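# Move glass beaker between shelved benches, standing upright

## Task

Lift the beaker from the drying rack on the shelved bench beside the door, then set it down upright (opening facing up) on the worktop of the shelved bench beside the window. It fails if the beaker ever reaches the floor, if it breaks (glass can shatter from a drop of more than a few centimetres or a firm knock), or if it finishes lying over or tilted.

## Robot and tools

ROBOT. TidyBot++: a single arm on a mobile base. The base is 0.54 m long, 0.50 m wide and 0.38 m tall, on four powered casters. On top sits a seven-joint arm ending in a two-finger gripper. The shoulder is 0.12 m forward of the base centre and 0.68 m up. Segment lengths: upper arm 0.42 m, forearm 0.31 m, wrist to hand point 0.31 m. Cameras: base_camera (fixed on the base, facing forward) and wrist_camera (looks along the hand). The arm begins folded with the hand pointing down, reaching up to 0.08 m beyond the front of the base.

FRAMES. Base frame: origin on the floor below the base centre, x forward, y left, z up, metres. hand_pose is reported in this frame. It is the point between the finger pads; its z axis runs along the fingers and the fingers close along its y axis. The odometry frame is where the base frame sat when the scene began. base_odometry counts wheel rotation only, so slipping reads as travel. Heading is in radians, left positive, -3.142 to 3.142. base_tilt is in degrees, with forward and right lean positive.

TOOL move. Every argument is optional. An action uses any mix of base, joints and target, plus optional speeds. All parts start together.
- base: an object of offsets from where the base is now, measured along its current axes. translate_m (metres, forward +, -2 to 2), strafe_m (metres, left +, -2 to 2), rotate_rad (radians, counter-clockwise from above +, -6.3 to 6.3).
- joints: absolute targets by name, in radians. joint_1_rad (any angle; positive turns the arm clockwise from above, the reverse of base heading). joint_2_rad (-2.249 to 2.249; 0 is upper arm vertical, + leans forward). joint_3_rad (any angle). joint_4_rad (elbow, -2.579 to 2.579; with joint_3 at 3.14, negative bends the forearm forward). joint_5_rad (any angle). joint_6_rad (wrist, -2.099 to 2.099). joint_7_rad (any angle; with the hand down, + is counter-clockwise from above; at 1.57 the fingers open to the left and right). gripper_pos runs from 0 (open, about 85 mm between pads) to 1 (shut); the gap is roughly 85 x (1 - gripper_pos) mm. Continuous joints take the short way round, so send steps under half a turn.
- target: one list of seven numbers, an absolute hand pose in the base frame: [x, y, z, qw, qx, qy, qz], metres then quaternion. Alongside target, joints may hold only gripper_pos.
- speeds: per-action caps. translate_m and strafe_m 0.05 to 0.5 m/s (give a combined drive's speed under one key only), rotate_rad 0.1 to 1.57 rad/s, plus gripper_pos.
- cameras: list of base_camera, wrist_camera or all; [] returns none.
- blocking: true (default) waits until everything is still. false returns in about 0.5 s while motion carries on; a later move overrides only the parts it names.
Any unknown key makes the call invalid; an out-of-range value gets it refused.

OTHER TOOLS. wait(seconds 0 to 10, cameras) reports state without commanding anything. stop(cameras) brakes every running motion. zoom_image(camera, region [x0, y0, x1, y1] in pixels, at most 504 x 504) enlarges part of the newest image. read_manual(section "licences") only returns licence text. finished_scene(scene) closes the current scene, given its number; it cannot be reversed.

RESULT LINES. base_status, joint_status and hand_status report done, moving, off_target, not_followed, stopped, contact_stop, time_out, torque_fault or limit_stop_at_motor_heat. The move line gives done or the worst status. hand_pose is where the hand is; hand_target is where the joint targets would put it. joint_positions, motor_effort in percent (peak of the last action in brackets), motor temperatures, on_its_own (things the robot did uncommanded), and pictures (camera order of the images). Tolerances for done: hand 10 mm and 2 degrees; joints roughly 0.04 to 0.11 rad. "joint command not followed" with "cause:" means a self-collision check blocked the arm; "pose unreachable" means a target was withheld. ARM HIT means the arm struck the base or itself. MOTOR HOT appears from 60 °C; an OVER-TEMPERATURE FAULT (at 75 °C) lets the arm sag for 30 to 60 s or more, after which you resend the target. Once a result shows a refusal, an uncommanded stop or a torque fault, the rest of that reply's move, wait and finished_scene calls are skipped.

HINTS. Most target moves finish off_target by up to about 3 cm; correct by adding (wanted - measured hand_pose) to the previous target. To keep the hand in place, resend hand_target, not hand_pose. Under load the arm droops, so never command a joint to its current reading while holding the beaker. An unreachable target makes the arm roam for up to 10 s and then time_out. With the hand pointing down it reaches at most about 0.94 m high, and only close to the base. When a held object lands on a surface, hand_pose stops descending and effort shifts only a little. Grip strength at gripper_pos 1 is about 100 to 150 N per finger; off_target there means the fingers are holding something.

AVOID. The arm does not avoid obstacles and keeps pushing once in contact. Driving or turning the base while the arm is snagged above about 0.6 m can topple the robot, and so can reaching far out over nearby furniture or swinging a stretched arm sideways. A blocked base keeps pushing until it times out after 14 s. Torque limits are 104.5 N m (joints 1 to 4) and 51.3 N m (joints 5 to 7); exceeding one freezes the arm for 10 s. Move the glass gently: no slams, no releasing while it moves, no hard squeeze while it still rests on the rack, and set it down from just above the surface. A loose object may occasionally get nudged by something.

Each tool is called after "Request:" in YAML: its name, and indented under it one key for each argument.

## Session

Request:
move:

Scene clock: 0.00 s.
Motor temperatures (°C): [35 34 29 37 35 42 43]
base_odometry: x=+0.000 y=+0.000 heading=+0.000
base_tilt: forward=+0.3 right=-0.1
base_status: not commanded
joint_positions: joint_1_rad=-0.001 joint_2_rad=-0.344 joint_3_rad=+3.131 joint_4_rad=-2.530 joint_5_rad=+0.021 joint_6_rad=-0.838 joint_7_rad=+1.607 gripper_pos=+0.000
joint_status: not commanded
motor_effort: joint_1_rad=-1 joint_2_rad=-1 joint_3_rad=+0 joint_4_rad=+10 joint_5_rad=+0 joint_6_rad=+1 joint_7_rad=+0
hand_pose: x=+0.2702 y=-0.0022 z=+0.5873 quat_wxyz=(+0.011, +0.998, +0.030, +0.058) (m; base frame)
hand_target: x=+0.2703 y=-0.0022 z=+0.5873 quat_wxyz=(+0.011, +0.998, +0.030, +0.058) (m; base frame)
hand_status: not commanded
pictures: base_camera, wrist_camera
Images, in order (width x height): base_camera 644x364, wrist_camera 644x476.

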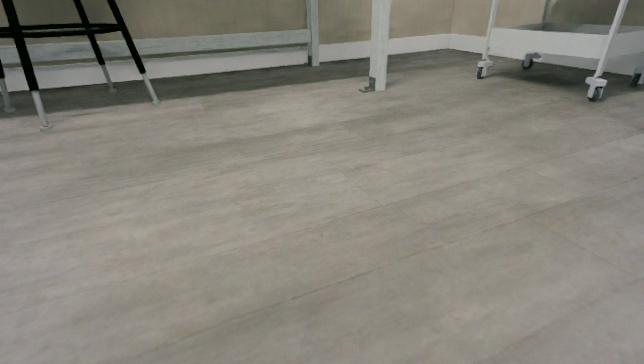

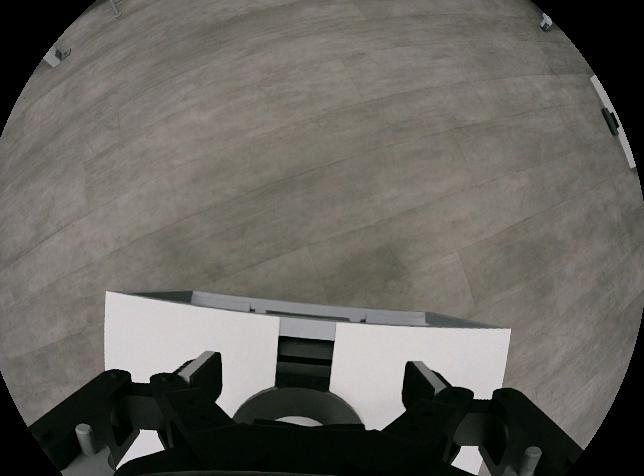

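Request:
move:
  joints: {"joint_6_rad": 0.55}

Scene clock: 15.23 s.
Motor temperatures (°C): [35 34 29 36 35 42 43]
move: done
base_odometry: x=+0.000 y=+0.000 heading=+0.000
base_tilt: forward=+0.3 right=-0.1
base_status: not commanded
joint_positions: joint_1_rad=-0.001 joint_2_rad=-0.344 joint_3_rad=+3.131 joint_4_rad=-2.530 joint_5_rad=+0.021 joint_6_rad=+0.481 joint_7_rad=+1.607 gripper_pos=+0.000
joint_status: all done
motor_effort: joint_1_rad=-1(1) joint_2_rad=-7(7) joint_3_rad=+1(1) joint_4_rad=+15(15) joint_5_rad=+0(1) joint_6_rad=+9(10) joint_7_rad=+0(0)
hand_pose: x=+0.5421 y=+0.0097 z=+0.8544 quat_wxyz=(+0.012, +0.753, +0.029, +0.658) (m; base frame)
hand_target: x=+0.5443 y=+0.0102 z=+0.8759 quat_wxyz=(+0.012, +0.729, +0.029, +0.683) (m; base frame)
hand_status: not commanded
pictures: base_camera, wrist_camera
Images, in order (width x height): base_camera 644x364, wrist_camera 644x476.

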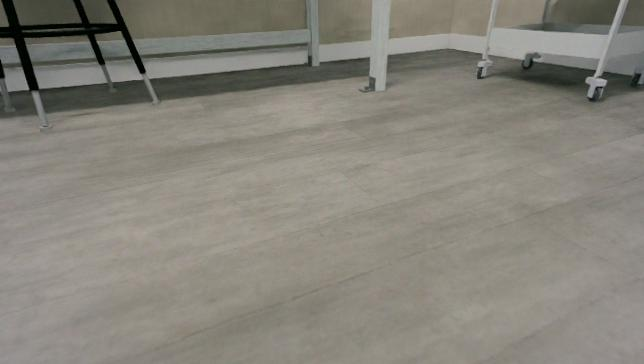

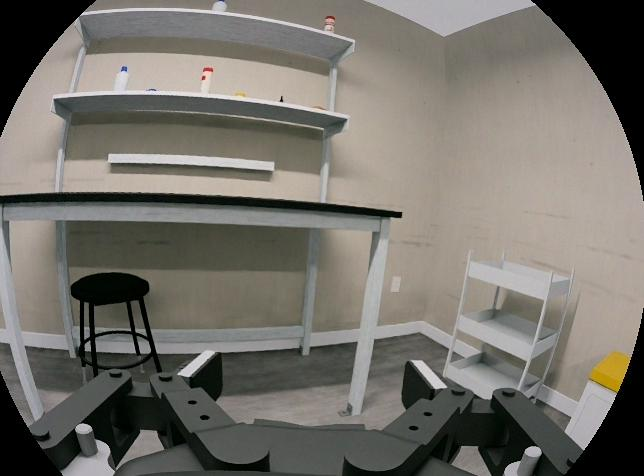

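Request:
move:
  base: {"rotate_rad": 1.2}
  joints: {"joint_6_rad": 0.65}

Request:
move:
  base: {"rotate_rad": 1.2}

Request:
move:
  base: {"rotate_rad": 1.2}

Request:
move:
  base: {"rotate_rad": 1.4}

Scene clock: 21.70 s.
Motor temperatures (°C): [34 34 29 36 35 42 43]
move: done
base_odometry: x=+0.000 y=+0.000 heading=+1.199
base_tilt: forward=+0.3 right=-0.1
base_status: done
joint_positions: joint_1_rad=-0.001 joint_2_rad=-0.344 joint_3_rad=+3.131 joint_4_rad=-2.530 joint_5_rad=+0.021 joint_6_rad=+0.595 joint_7_rad=+1.607 gripper_pos=+0.000
joint_status: all done
motor_effort: joint_1_rad=+0(2) joint_2_rad=-6(7) joint_3_rad=+0(2) joint_4_rad=+15(16) joint_5_rad=+0(1) joint_6_rad=+10(11) joint_7_rad=+0(0)
hand_pose: x=+0.5449 y=+0.0105 z=+0.8899 quat_wxyz=(+0.012, +0.714, +0.029, +0.700) (m; base frame)
hand_target: x=+0.5448 y=+0.0108 z=+0.9070 quat_wxyz=(+0.012, +0.694, +0.028, +0.719) (m; base frame)
hand_status: not commanded
pictures: base_camera, wrist_camera
Images, in order (width x height): base_camera 644x364, wrist_camera 644x476.

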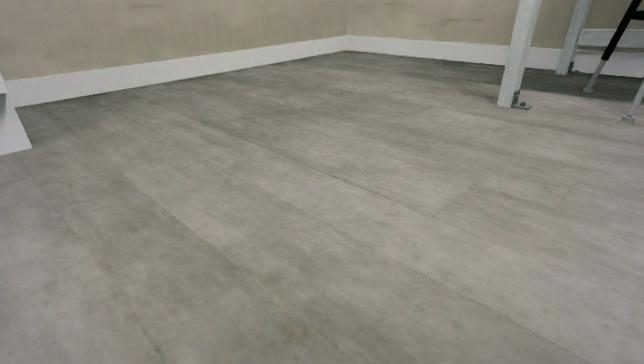

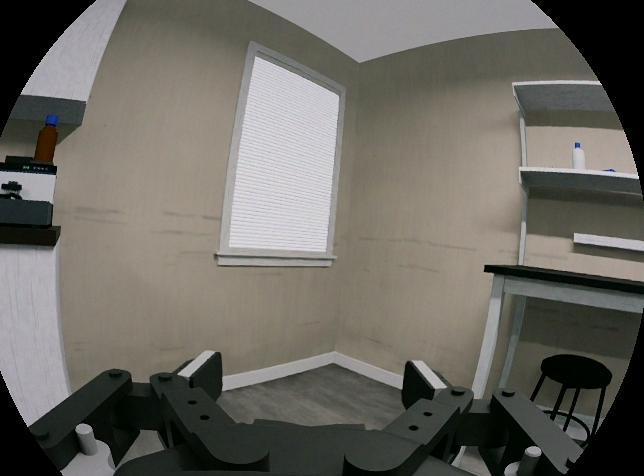

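Scene clock: 23.73 s.
Motor temperatures (°C): [34 33 29 36 34 42 43]
move: done
base_odometry: x=+0.000 y=+0.000 heading=+2.398
base_tilt: forward=+0.3 right=-0.1
base_status: done
joint_positions: joint_1_rad=-0.001 joint_2_rad=-0.344 joint_3_rad=+3.131 joint_4_rad=-2.530 joint_5_rad=+0.021 joint_6_rad=+0.595 joint_7_rad=+1.607 gripper_pos=+0.000
joint_status: not commanded
motor_effort: joint_1_rad=+0(2) joint_2_rad=-5(7) joint_3_rad=+0(2) joint_4_rad=+15(15) joint_5_rad=+0(1) joint_6_rad=+10(10) joint_7_rad=+0(0)
hand_pose: x=+0.5449 y=+0.0105 z=+0.8899 quat_wxyz=(+0.012, +0.714, +0.029, +0.700) (m; base frame)
hand_target: x=+0.5448 y=+0.0108 z=+0.9070 quat_wxyz=(+0.012, +0.694, +0.028, +0.719) (m; base frame)
hand_status: not commanded
pictures: base_camera, wrist_camera
Images, in order (width x height): base_camera 644x364, wrist_camera 644x476.

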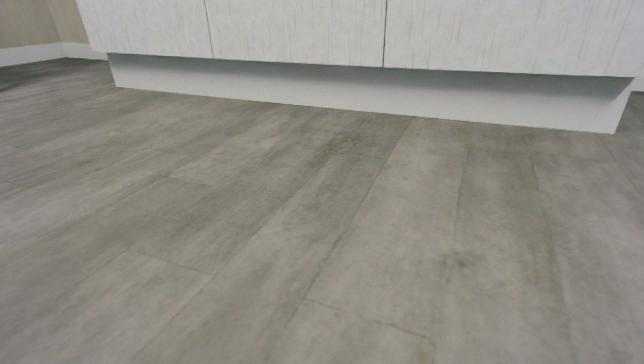

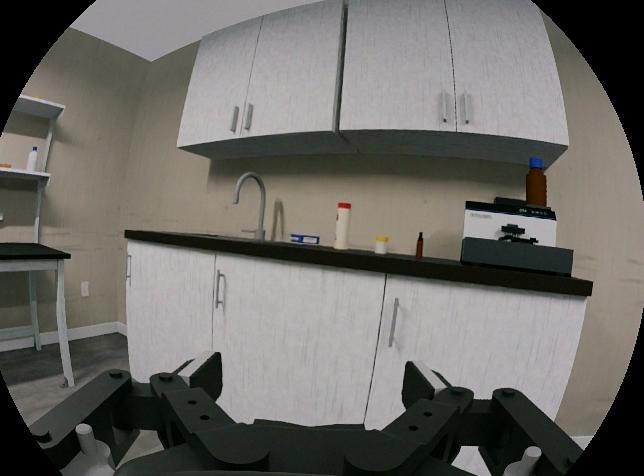

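Scene clock: 25.77 s.
Motor temperatures (°C): [34 33 29 36 34 42 43]
move: done
base_odometry: x=+0.000 y=+0.000 heading=-2.686
base_tilt: forward=+0.3 right=-0.1
base_status: done
joint_positions: joint_1_rad=-0.001 joint_2_rad=-0.344 joint_3_rad=+3.131 joint_4_rad=-2.530 joint_5_rad=+0.021 joint_6_rad=+0.595 joint_7_rad=+1.607 gripper_pos=+0.000
joint_status: not commanded
motor_effort: joint_1_rad=+0(2) joint_2_rad=-6(7) joint_3_rad=+0(2) joint_4_rad=+15(15) joint_5_rad=+0(1) joint_6_rad=+9(10) joint_7_rad=+0(0)
hand_pose: x=+0.5449 y=+0.0105 z=+0.8899 quat_wxyz=(+0.012, +0.714, +0.029, +0.700) (m; base frame)
hand_target: x=+0.5448 y=+0.0108 z=+0.9070 quat_wxyz=(+0.012, +0.694, +0.028, +0.719) (m; base frame)
hand_status: not commanded
pictures: base_camera, wrist_camera
Images, in order (width x height): base_camera 644x364, wrist_camera 644x476.

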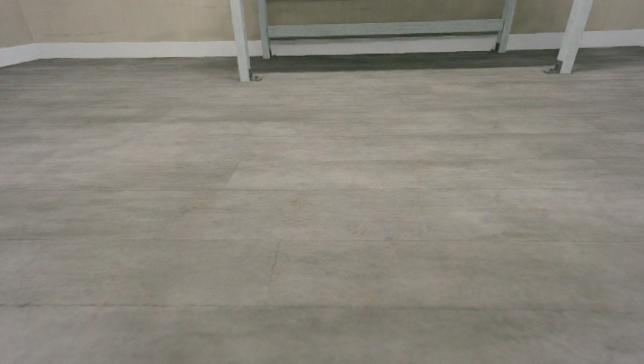

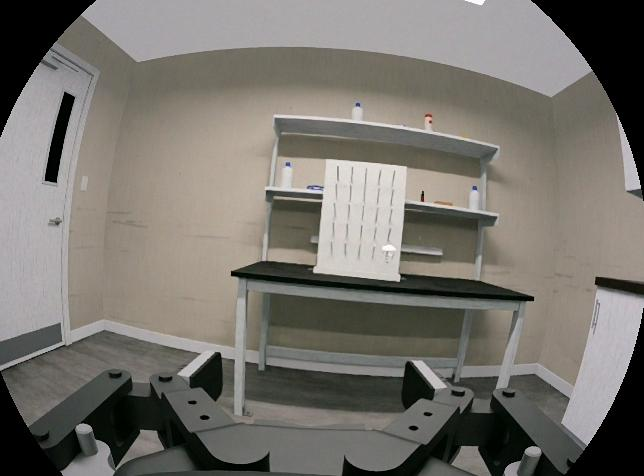

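Scene clock: 27.93 s.
Motor temperatures (°C): [34 33 29 36 34 42 43]
move: done
base_odometry: x=+0.000 y=+0.000 heading=-1.287
base_tilt: forward=+0.4 right=-0.1
base_status: done
joint_positions: joint_1_rad=-0.001 joint_2_rad=-0.344 joint_3_rad=+3.131 joint_4_rad=-2.530 joint_5_rad=+0.021 joint_6_rad=+0.595 joint_7_rad=+1.607 gripper_pos=+0.000
joint_status: not commanded
motor_effort: joint_1_rad=+0(2) joint_2_rad=-6(7) joint_3_rad=+1(2) joint_4_rad=+14(15) joint_5_rad=+0(1) joint_6_rad=+9(10) joint_7_rad=+0(0)
hand_pose: x=+0.5449 y=+0.0105 z=+0.8899 quat_wxyz=(+0.012, +0.714, +0.029, +0.700) (m; base frame)
hand_target: x=+0.5448 y=+0.0108 z=+0.9070 quat_wxyz=(+0.012, +0.694, +0.028, +0.719) (m; base frame)
hand_status: not commanded
pictures: base_camera, wrist_camera
Images, in order (width x height): base_camera 644x364, wrist_camera 644x476.

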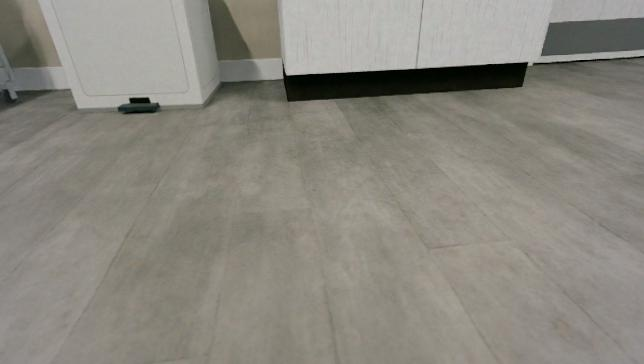

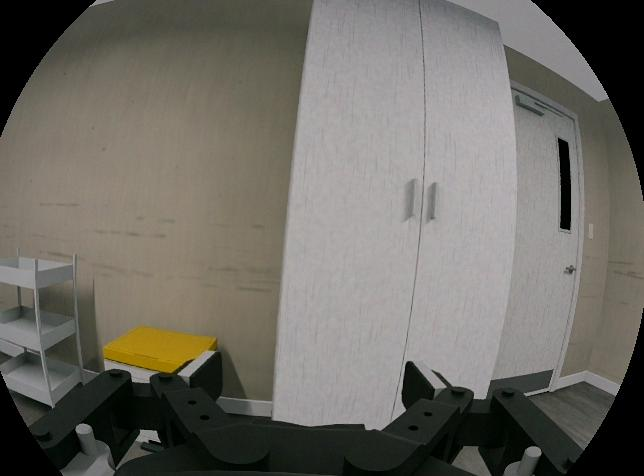

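Request:
move:
  base: {"rotate_rad": -1.45}

Request:
zoom_image:
  camera: "wrist_camera"
  region: [220, 90, 540, 410]

Scene clock: 35.33 s.
Motor temperatures (°C): [34 33 29 36 34 42 43]
move: done
base_odometry: x=+0.000 y=+0.000 heading=-2.736
base_tilt: forward=+0.4 right=-0.1
base_status: done
joint_positions: joint_1_rad=-0.001 joint_2_rad=-0.344 joint_3_rad=+3.131 joint_4_rad=-2.530 joint_5_rad=+0.021 joint_6_rad=+0.595 joint_7_rad=+1.607 gripper_pos=+0.000
joint_status: not commanded
motor_effort: joint_1_rad=+0(2) joint_2_rad=-5(7) joint_3_rad=+1(2) joint_4_rad=+15(15) joint_5_rad=+0(1) joint_6_rad=+9(10) joint_7_rad=+0(0)
hand_pose: x=+0.5449 y=+0.0106 z=+0.8899 quat_wxyz=(+0.012, +0.714, +0.029, +0.700) (m; base frame)
hand_target: x=+0.5448 y=+0.0108 z=+0.9070 quat_wxyz=(+0.012, +0.694, +0.028, +0.719) (m; base frame)
hand_status: not commanded
pictures: base_camera, wrist_camera
Images, in order (width x height): base_camera 644x364, wrist_camera 644x476.

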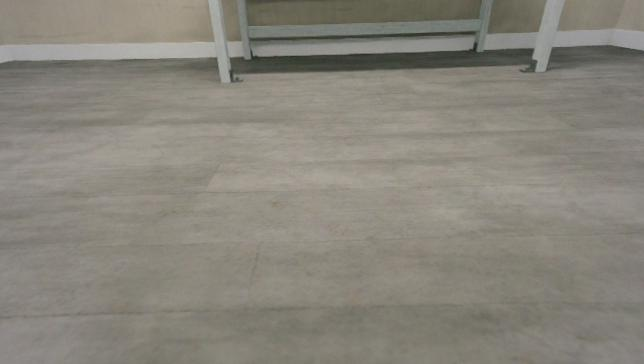

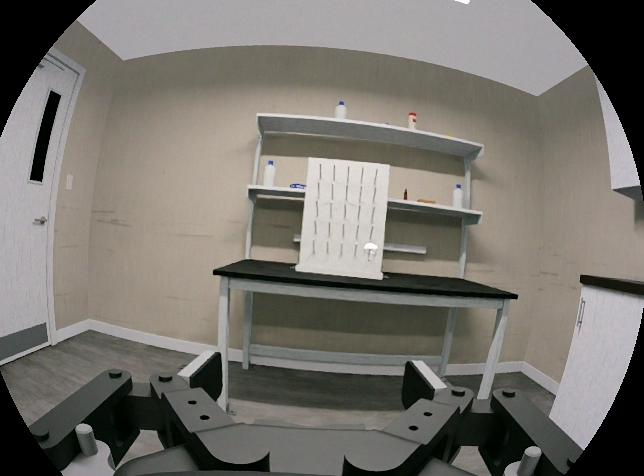

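Scaled by 1.575.

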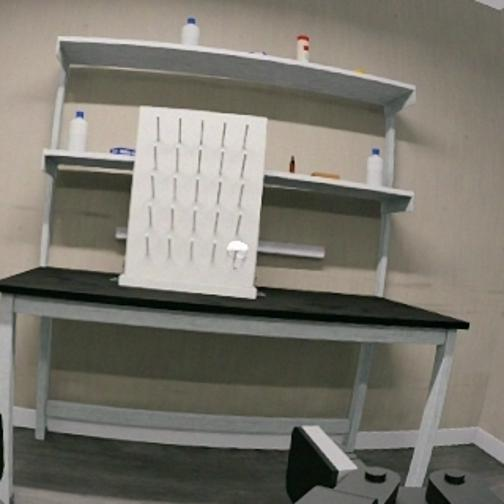

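Request:
move:
  base: {"translate_m": 0.75, "strafe_m": -0.15}

Request:
zoom_image:
  camera: "wrist_camera"
  region: [220, 90, 540, 410]

Scene clock: 91.63 s.
Motor temperatures (°C): [34 32 28 35 34 42 43]
move: done
base_odometry: x=-0.749 y=-0.158 heading=-2.737
base_tilt: forward=+0.4 right=-0.1
base_status: done
joint_positions: joint_1_rad=-0.001 joint_2_rad=-0.344 joint_3_rad=+3.131 joint_4_rad=-2.530 joint_5_rad=+0.021 joint_6_rad=+0.595 joint_7_rad=+1.607 gripper_pos=+0.000
joint_status: not commanded
motor_effort: joint_1_rad=+0(2) joint_2_rad=-6(9) joint_3_rad=+1(2) joint_4_rad=+15(15) joint_5_rad=+0(1) joint_6_rad=+9(10) joint_7_rad=+0(1)
hand_pose: x=+0.5448 y=+0.0106 z=+0.8900 quat_wxyz=(+0.012, +0.714, +0.029, +0.700) (m; base frame)
hand_target: x=+0.5448 y=+0.0108 z=+0.9070 quat_wxyz=(+0.012, +0.694, +0.028, +0.719) (m; base frame)
hand_status: not commanded
pictures: base_camera, wrist_camera
Images, in order (width x height): base_camera 644x364, wrist_camera 644x476.

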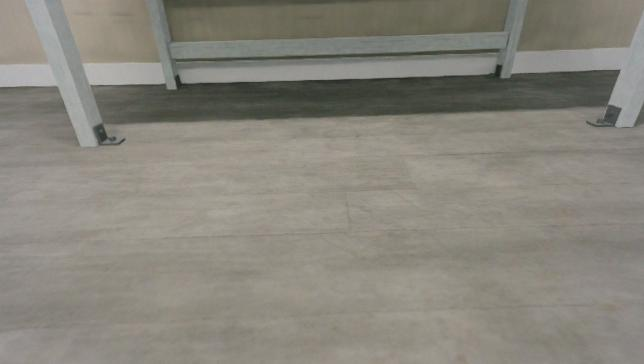

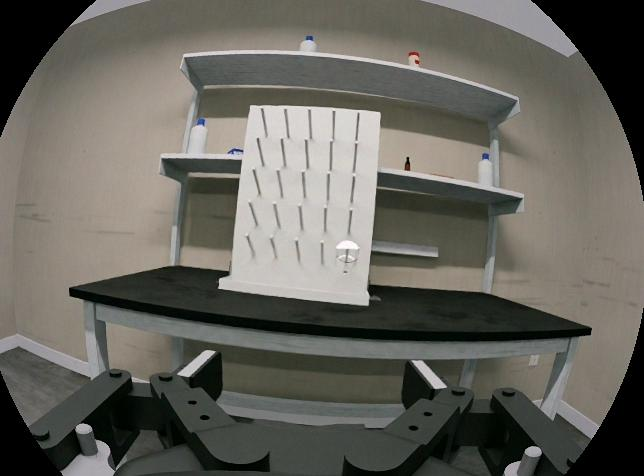

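Scaled by 1.575.

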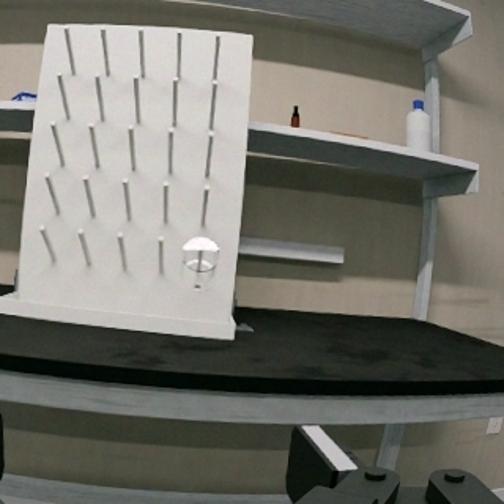

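Request:
move:
  base: {"rotate_rad": 0.1}

Request:
move:
  base: {"translate_m": 0.35, "strafe_m": -0.17}

Request:
zoom_image:
  camera: "wrist_camera"
  region: [220, 130, 440, 350]

Scene clock: 114.70 s.
Motor temperatures (°C): [34 32 28 35 34 42 43]
move: done
base_odometry: x=-0.749 y=-0.158 heading=-2.637
base_tilt: forward=+0.4 right=-0.1
base_status: done
joint_positions: joint_1_rad=-0.001 joint_2_rad=-0.344 joint_3_rad=+3.131 joint_4_rad=-2.530 joint_5_rad=+0.021 joint_6_rad=+0.595 joint_7_rad=+1.607 gripper_pos=+0.000
joint_status: not commanded
motor_effort: joint_1_rad=-1(2) joint_2_rad=-5(7) joint_3_rad=+1(2) joint_4_rad=+15(15) joint_5_rad=+0(1) joint_6_rad=+9(10) joint_7_rad=+0(0)
hand_pose: x=+0.5448 y=+0.0106 z=+0.8900 quat_wxyz=(+0.012, +0.714, +0.029, +0.700) (m; base frame)
hand_target: x=+0.5448 y=+0.0108 z=+0.9070 quat_wxyz=(+0.012, +0.694, +0.028, +0.719) (m; base frame)
hand_status: not commanded
pictures: base_camera, wrist_camera
Images, in order (width x height): base_camera 644x364, wrist_camera 644x476.

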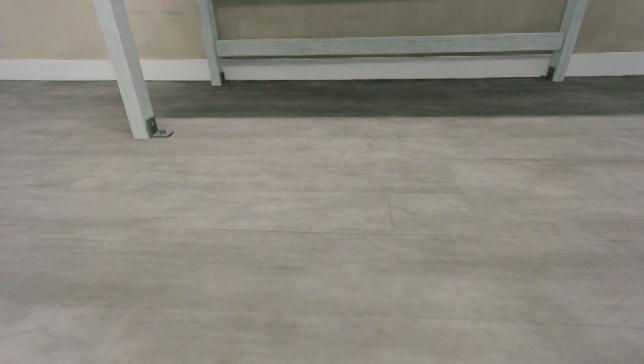

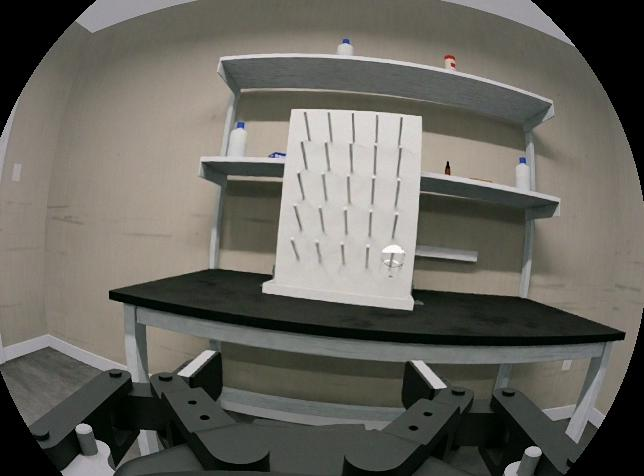

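Scene clock: 116.80 s.
Motor temperatures (°C): [34 32 28 35 34 42 43]
move: done
base_odometry: x=-1.137 y=-0.179 heading=-2.636
base_tilt: forward=+0.3 right=-0.1
base_status: done
joint_positions: joint_1_rad=-0.001 joint_2_rad=-0.343 joint_3_rad=+3.131 joint_4_rad=-2.530 joint_5_rad=+0.021 joint_6_rad=+0.595 joint_7_rad=+1.607 gripper_pos=+0.000
joint_status: not commanded
motor_effort: joint_1_rad=+0(1) joint_2_rad=-5(8) joint_3_rad=+1(1) joint_4_rad=+15(15) joint_5_rad=+0(1) joint_6_rad=+9(10) joint_7_rad=+0(0)
hand_pose: x=+0.5449 y=+0.0106 z=+0.8898 quat_wxyz=(+0.012, +0.714, +0.029, +0.700) (m; base frame)
hand_target: x=+0.5448 y=+0.0108 z=+0.9070 quat_wxyz=(+0.012, +0.694, +0.028, +0.719) (m; base frame)
hand_status: not commanded
pictures: base_camera, wrist_camera
Images, in order (width x height): base_camera 644x364, wrist_camera 644x476.

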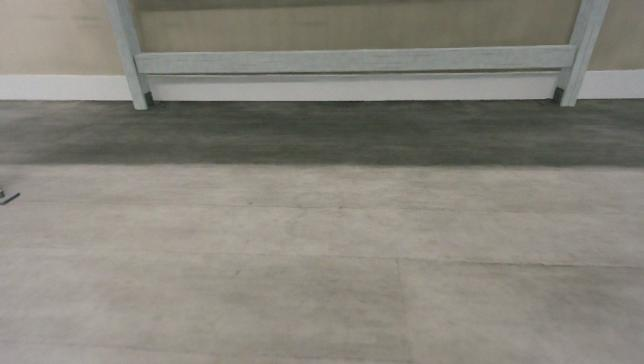

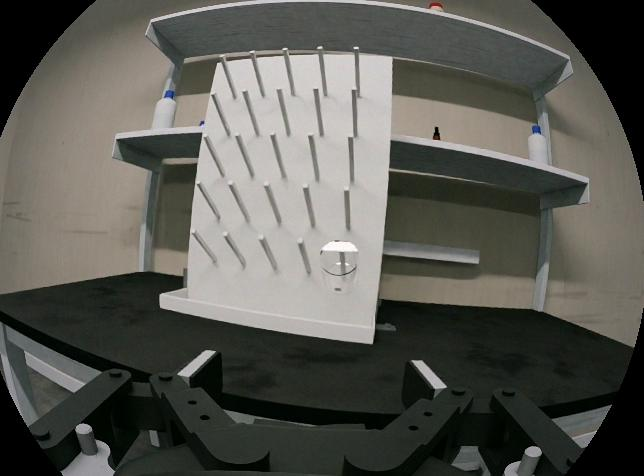

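Scaled by 2.291.

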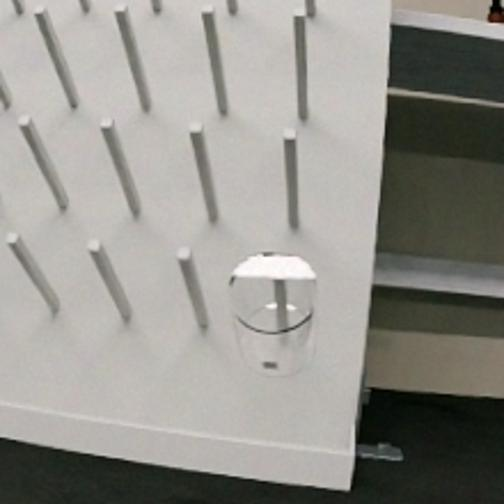

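Request:
move:
  base: {"rotate_rad": 0.75, "strafe_m": -0.6}

Request:
zoom_image:
  camera: "wrist_camera"
  region: [200, 100, 420, 320]

Scene clock: 138.13 s.
Motor temperatures (°C): [34 32 28 34 34 42 42]
move: time_out
base_odometry: x=-1.426 y=+0.344 heading=-1.883
base_tilt: forward=+0.3 right=-0.1
base_status: strafe_m time_out (by the wheels' count: -0.597 of -0.600); rotate_rad time_out (by the wheels' count: +0.753 of +0.750)
joint_positions: joint_1_rad=+0.001 joint_2_rad=-0.349 joint_3_rad=+3.134 joint_4_rad=-2.533 joint_5_rad=+0.020 joint_6_rad=+0.597 joint_7_rad=+1.607 gripper_pos=+0.000
joint_status: not commanded
motor_effort: joint_1_rad=+0(3) joint_2_rad=-5(9) joint_3_rad=+0(6) joint_4_rad=+15(21) joint_5_rad=+0(3) joint_6_rad=+9(10) joint_7_rad=+0(0)
hand_pose: x=+0.5433 y=+0.0081 z=+0.8915 quat_wxyz=(+0.013, +0.712, +0.026, +0.701) (m; base frame)
hand_target: x=+0.5448 y=+0.0108 z=+0.9070 quat_wxyz=(+0.012, +0.694, +0.028, +0.719) (m; base frame)
hand_status: not commanded
pictures: base_camera, wrist_camera
Images, in order (width x height): base_camera 644x364, wrist_camera 644x476.

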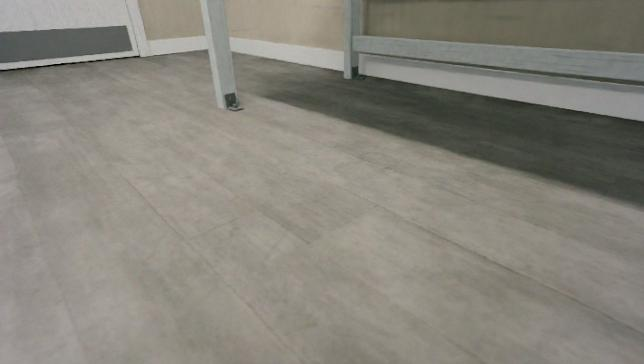

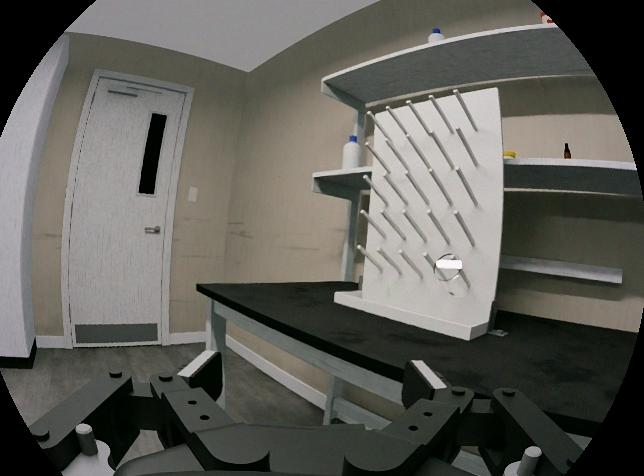

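Scaled by 2.291.

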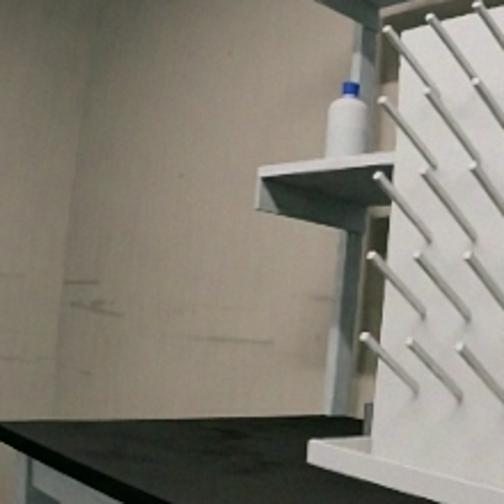

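Request:
zoom_image:
  camera: "wrist_camera"
  region: [360, 180, 520, 340]

Scaled by 3.150.

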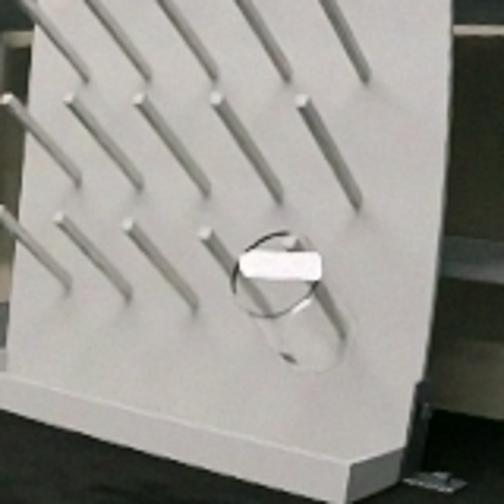

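Request:
move:
  base: {"rotate_rad": -0.754, "translate_m": 0.175, "strafe_m": -0.038}

Request:
move:
  joints: {"joint_1_rad": 0.0, "joint_2_rad": 0.757, "joint_3_rad": 3.1416, "joint_4_rad": -1.16, "joint_5_rad": 1.571, "joint_6_rad": 1.571, "joint_7_rad": 4.363}

Scene clock: 357.13 s.
Motor temperatures (°C): [33 31 27 33 33 41 42]
move: done
base_odometry: x=-1.516 y=+0.189 heading=-2.637
base_tilt: forward=+0.3 right=-0.1
base_status: done
joint_positions: joint_1_rad=+0.001 joint_2_rad=-0.345 joint_3_rad=+3.134 joint_4_rad=-2.533 joint_5_rad=+0.020 joint_6_rad=+0.597 joint_7_rad=+1.607 gripper_pos=+0.000
joint_status: not commanded
motor_effort: joint_1_rad=-1(1) joint_2_rad=-6(10) joint_3_rad=+0(2) joint_4_rad=+15(15) joint_5_rad=+0(1) joint_6_rad=+10(10) joint_7_rad=+0(0)
hand_pose: x=+0.5442 y=+0.0082 z=+0.8897 quat_wxyz=(+0.013, +0.714, +0.026, +0.700) (m; base frame)
hand_target: x=+0.5448 y=+0.0108 z=+0.9070 quat_wxyz=(+0.012, +0.694, +0.028, +0.719) (m; base frame)
hand_status: not commanded
pictures: base_camera, wrist_camera
Images, in order (width x height): base_camera 644x364, wrist_camera 644x476.

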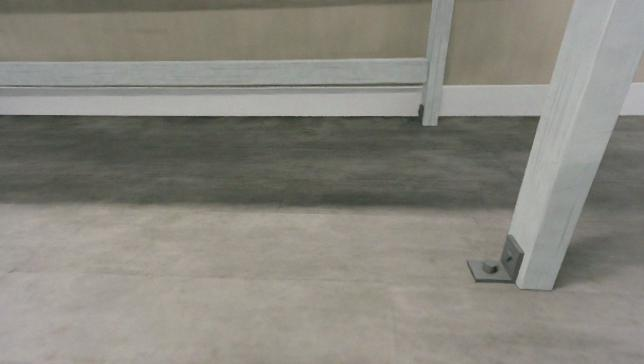

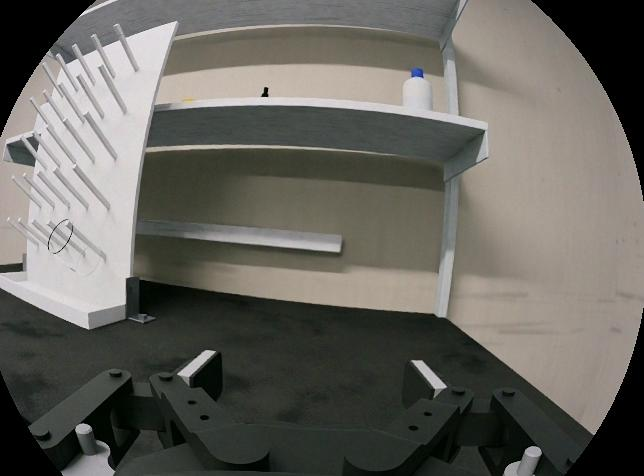

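Scene clock: 360.67 s.
Motor temperatures (°C): [33 31 27 33 33 41 42]
move: done
base_odometry: x=-1.516 y=+0.189 heading=-2.637
base_tilt: forward=+0.4 right=-0.1
base_status: not commanded
joint_positions: joint_1_rad=+0.001 joint_2_rad=+0.730 joint_3_rad=+3.134 joint_4_rad=-1.198 joint_5_rad=+1.524 joint_6_rad=+1.508 joint_7_rad=+4.294 gripper_pos=+0.000
joint_status: all done
motor_effort: joint_1_rad=+0(1) joint_2_rad=-35(37) joint_3_rad=-3(5) joint_4_rad=+12(16) joint_5_rad=-9(9) joint_6_rad=+4(11) joint_7_rad=+0(1)
hand_pose: x=+0.7159 y=+0.3132 z=+0.8935 quat_wxyz=(+0.672, -0.636, +0.287, +0.248) (m; base frame)
hand_target: x=+0.7035 y=+0.3123 z=+0.8806 quat_wxyz=(+0.665, -0.665, +0.241, +0.241) (m; base frame)
hand_status: not commanded
pictures: base_camera, wrist_camera
Images, in order (width x height): base_camera 644x364, wrist_camera 644x476.

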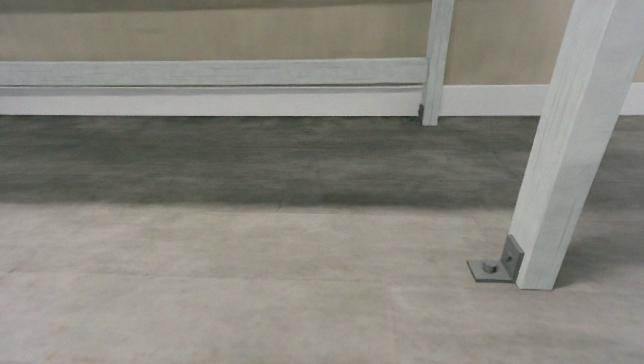

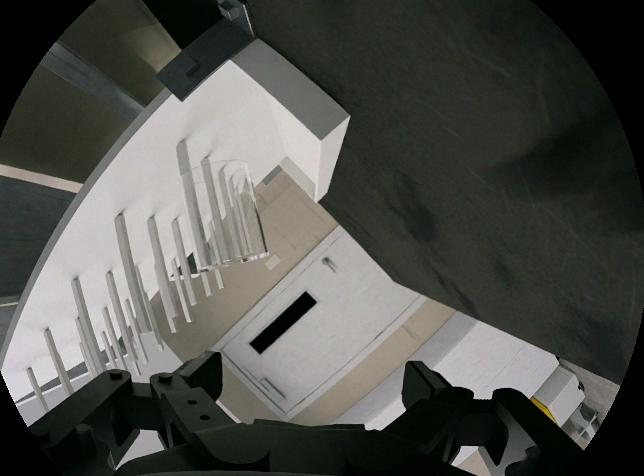

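Request:
zoom_image:
  camera: "wrist_camera"
  region: [100, 110, 360, 370]

Scaled by 1.938.

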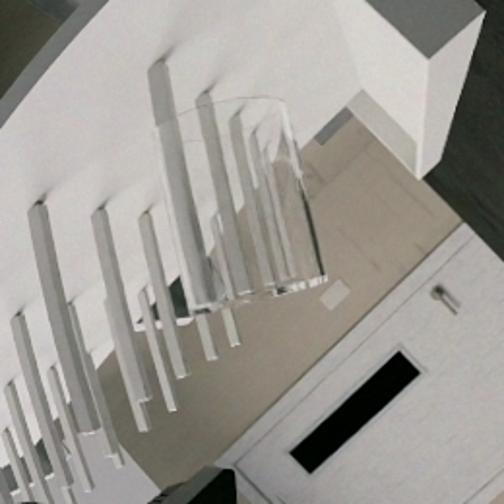

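Request:
move:
  joints: {"joint_5_rad": 1.618, "joint_6_rad": 1.634, "joint_7_rad": 4.59}

Request:
zoom_image:
  camera: "wrist_camera"
  region: [100, 110, 360, 370]

Scene clock: 452.17 s.
Motor temperatures (°C): [33 32 26 33 33 40 42]
move: done
base_odometry: x=-1.516 y=+0.189 heading=-2.637
base_tilt: forward=+0.4 right=-0.1
base_status: not commanded
joint_positions: joint_1_rad=+0.001 joint_2_rad=+0.730 joint_3_rad=+3.134 joint_4_rad=-1.196 joint_5_rad=+1.576 joint_6_rad=+1.577 joint_7_rad=+4.542 gripper_pos=+0.000
joint_status: all done
motor_effort: joint_1_rad=-1(2) joint_2_rad=-33(36) joint_3_rad=-4(4) joint_4_rad=+12(12) joint_5_rad=-9(9) joint_6_rad=+4(4) joint_7_rad=+0(1)
hand_pose: x=+0.6901 y=+0.3140 z=+0.8864 quat_wxyz=(+0.682, -0.683, +0.179, +0.188) (m; base frame)
hand_target: x=+0.6801 y=+0.3113 z=+0.8735 quat_wxyz=(+0.673, -0.701, +0.141, +0.189) (m; base frame)
hand_status: not commanded
pictures: base_camera, wrist_camera
Images, in order (width x height): base_camera 644x364, wrist_camera 644x476.

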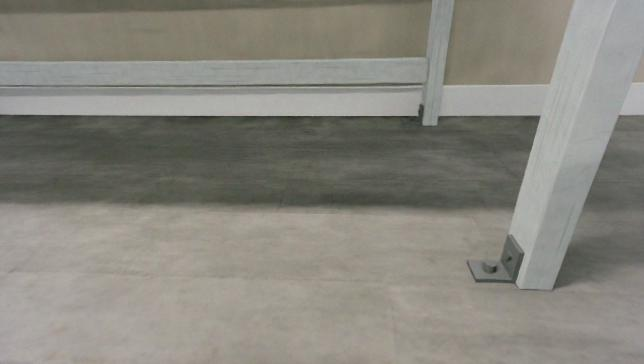

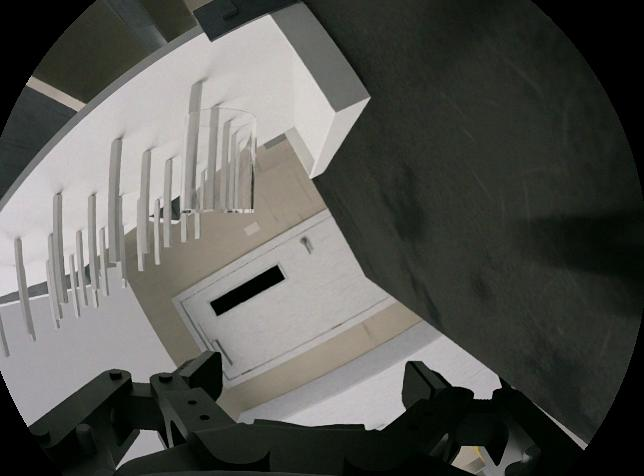

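Scaled by 1.938.

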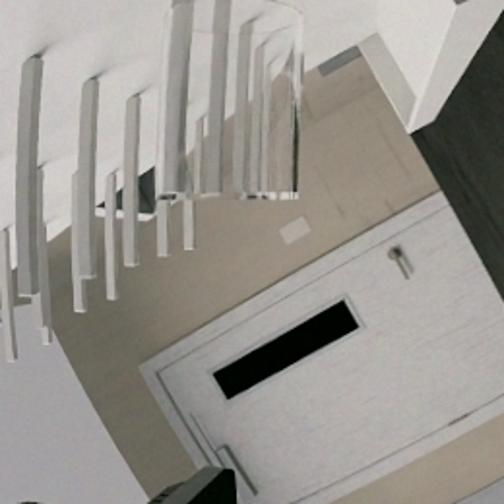

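Request:
move:
  base: {"translate_m": 0.14}
  joints: {"joint_2_rad": 0.744, "joint_4_rad": -1.135, "joint_7_rad": 4.552}

Request:
zoom_image:
  camera: "wrist_camera"
  region: [190, 130, 450, 390]

Scene clock: 516.00 s.
Motor temperatures (°C): [33 32 26 33 33 40 41]
move: done
base_odometry: x=-1.639 y=+0.122 heading=-2.638
base_tilt: forward=+0.4 right=-0.1
base_status: done
joint_positions: joint_1_rad=+0.001 joint_2_rad=+0.732 joint_3_rad=+3.134 joint_4_rad=-1.167 joint_5_rad=+1.578 joint_6_rad=+1.579 joint_7_rad=+4.542 gripper_pos=+0.000
joint_status: all done
motor_effort: joint_1_rad=-1(2) joint_2_rad=-34(38) joint_3_rad=-4(5) joint_4_rad=+12(13) joint_5_rad=-9(9) joint_6_rad=+3(5) joint_7_rad=+0(1)
hand_pose: x=+0.6929 y=+0.3140 z=+0.8935 quat_wxyz=(+0.684, -0.686, +0.169, +0.180) (m; base frame)
hand_target: x=+0.6802 y=+0.3113 z=+0.8877 quat_wxyz=(+0.672, -0.702, +0.141, +0.188) (m; base frame)
hand_status: not commanded
pictures: base_camera, wrist_camera
Images, in order (width x height): base_camera 644x364, wrist_camera 644x476.

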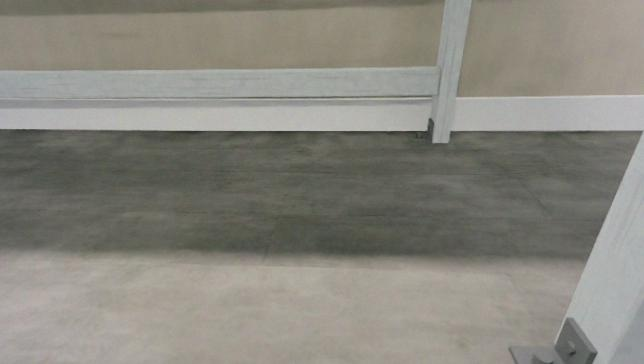

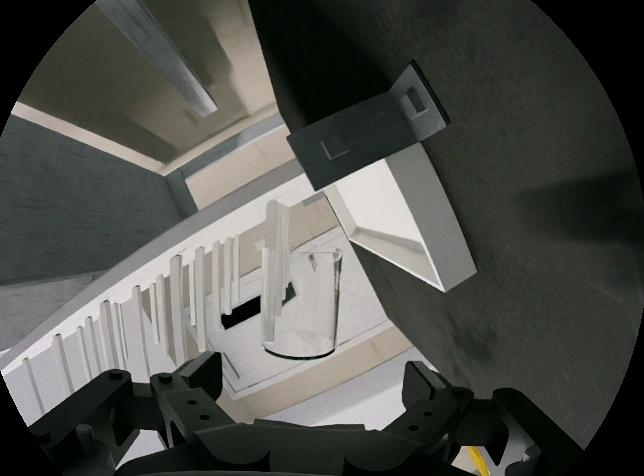

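Scaled by 1.938.

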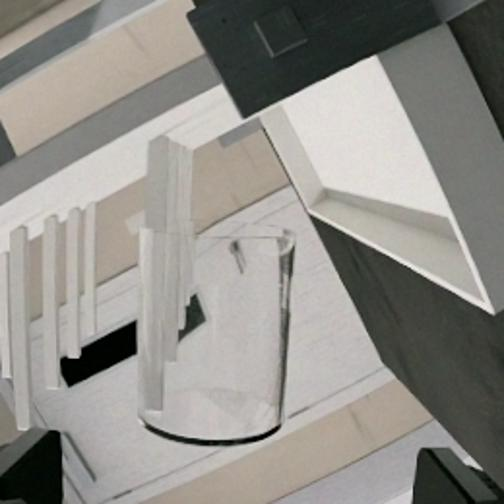

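Request:
move:
  base: {"translate_m": 0.01, "strafe_m": 0.06}
  joints: {"joint_2_rad": 0.724, "joint_4_rad": -1.105, "joint_7_rad": 4.5}
  speeds: {"strafe_m": 0.1}

Request:
zoom_image:
  camera: "wrist_camera"
  region: [190, 170, 450, 430]

Scene clock: 568.97 s.
Motor temperatures (°C): [33 33 26 33 33 40 41]
move: done
base_odometry: x=-1.619 y=+0.064 heading=-2.638
base_tilt: forward=+0.4 right=-0.1
base_status: done
joint_positions: joint_1_rad=-0.002 joint_2_rad=+0.732 joint_3_rad=+3.134 joint_4_rad=-1.137 joint_5_rad=+1.578 joint_6_rad=+1.579 joint_7_rad=+4.529 gripper_pos=+0.000
joint_status: all done
motor_effort: joint_1_rad=+0(4) joint_2_rad=-35(36) joint_3_rad=-5(6) joint_4_rad=+12(13) joint_5_rad=-9(9) joint_6_rad=+3(4) joint_7_rad=+0(1)
hand_pose: x=+0.6950 y=+0.3155 z=+0.9024 quat_wxyz=(+0.685, -0.688, +0.162, +0.175) (m; base frame)
hand_target: x=+0.6788 y=+0.3113 z=+0.9073 quat_wxyz=(+0.671, -0.703, +0.143, +0.188) (m; base frame)
hand_status: not commanded
pictures: base_camera, wrist_camera
Images, in order (width x height): base_camera 644x364, wrist_camera 644x476.

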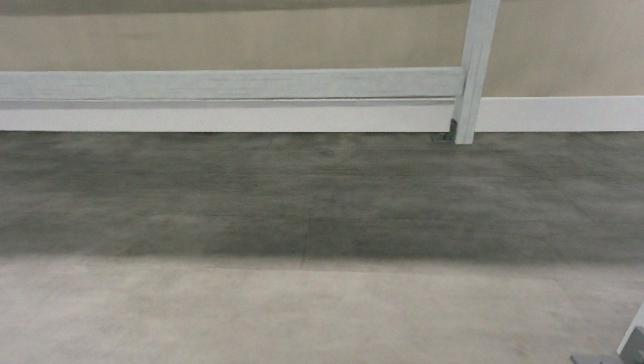

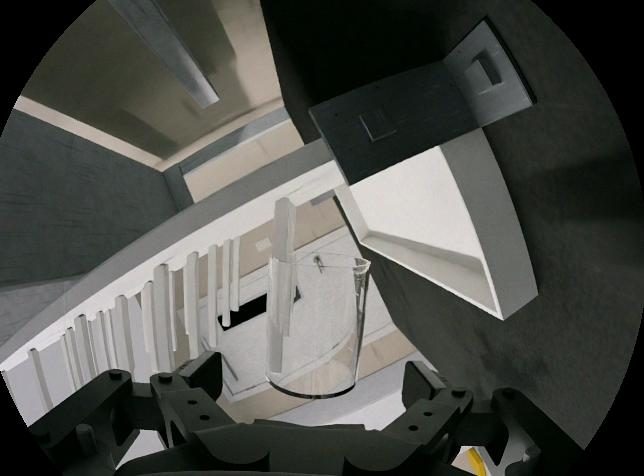

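Scaled by 1.938.

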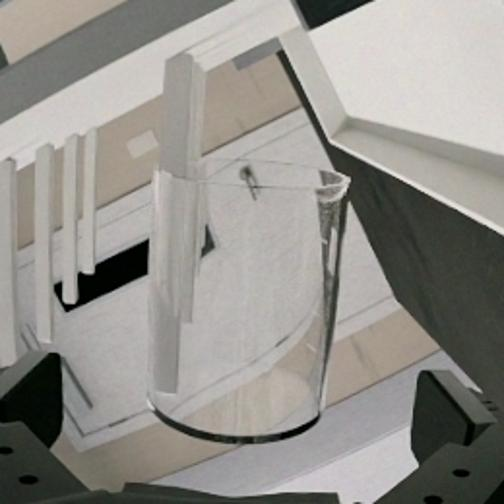

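Request:
move:
  base: {"strafe_m": 0.06}
  speeds: {"strafe_m": 0.1}

Request:
zoom_image:
  camera: "wrist_camera"
  region: [170, 200, 450, 476]

Scene clock: 597.90 s.
Motor temperatures (°C): [33 33 26 33 33 40 41]
move: done
base_odometry: x=-1.590 y=+0.011 heading=-2.638
base_tilt: forward=+0.4 right=-0.1
base_status: done
joint_positions: joint_1_rad=-0.003 joint_2_rad=+0.732 joint_3_rad=+3.134 joint_4_rad=-1.137 joint_5_rad=+1.578 joint_6_rad=+1.579 joint_7_rad=+4.529 gripper_pos=+0.000
joint_status: not commanded
motor_effort: joint_1_rad=-1(4) joint_2_rad=-35(37) joint_3_rad=-3(5) joint_4_rad=+12(12) joint_5_rad=-8(9) joint_6_rad=+3(4) joint_7_rad=+0(0)
hand_pose: x=+0.6948 y=+0.3159 z=+0.9024 quat_wxyz=(+0.685, -0.688, +0.162, +0.175) (m; base frame)
hand_target: x=+0.6788 y=+0.3113 z=+0.9073 quat_wxyz=(+0.671, -0.703, +0.143, +0.188) (m; base frame)
hand_status: not commanded
pictures: base_camera, wrist_camera
Images, in order (width x height): base_camera 644x364, wrist_camera 644x476.

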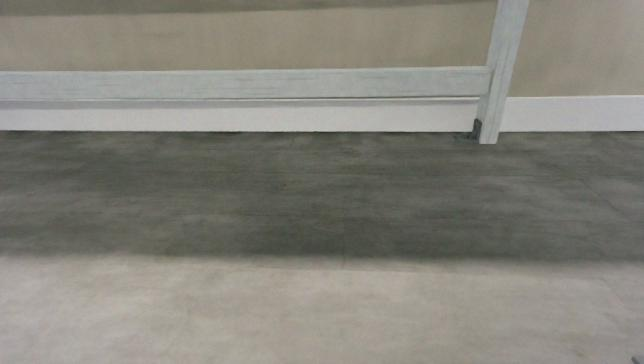

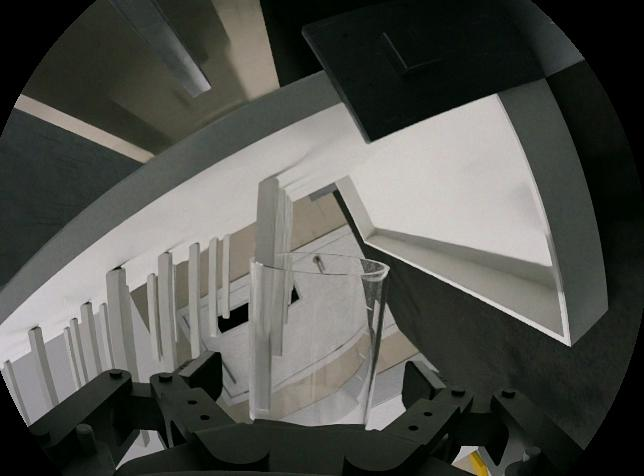

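Scaled by 1.800.

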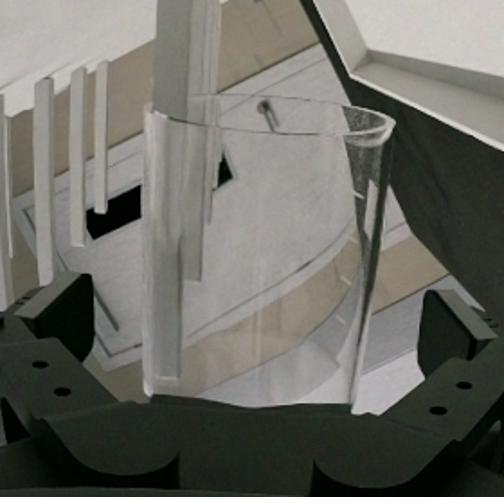

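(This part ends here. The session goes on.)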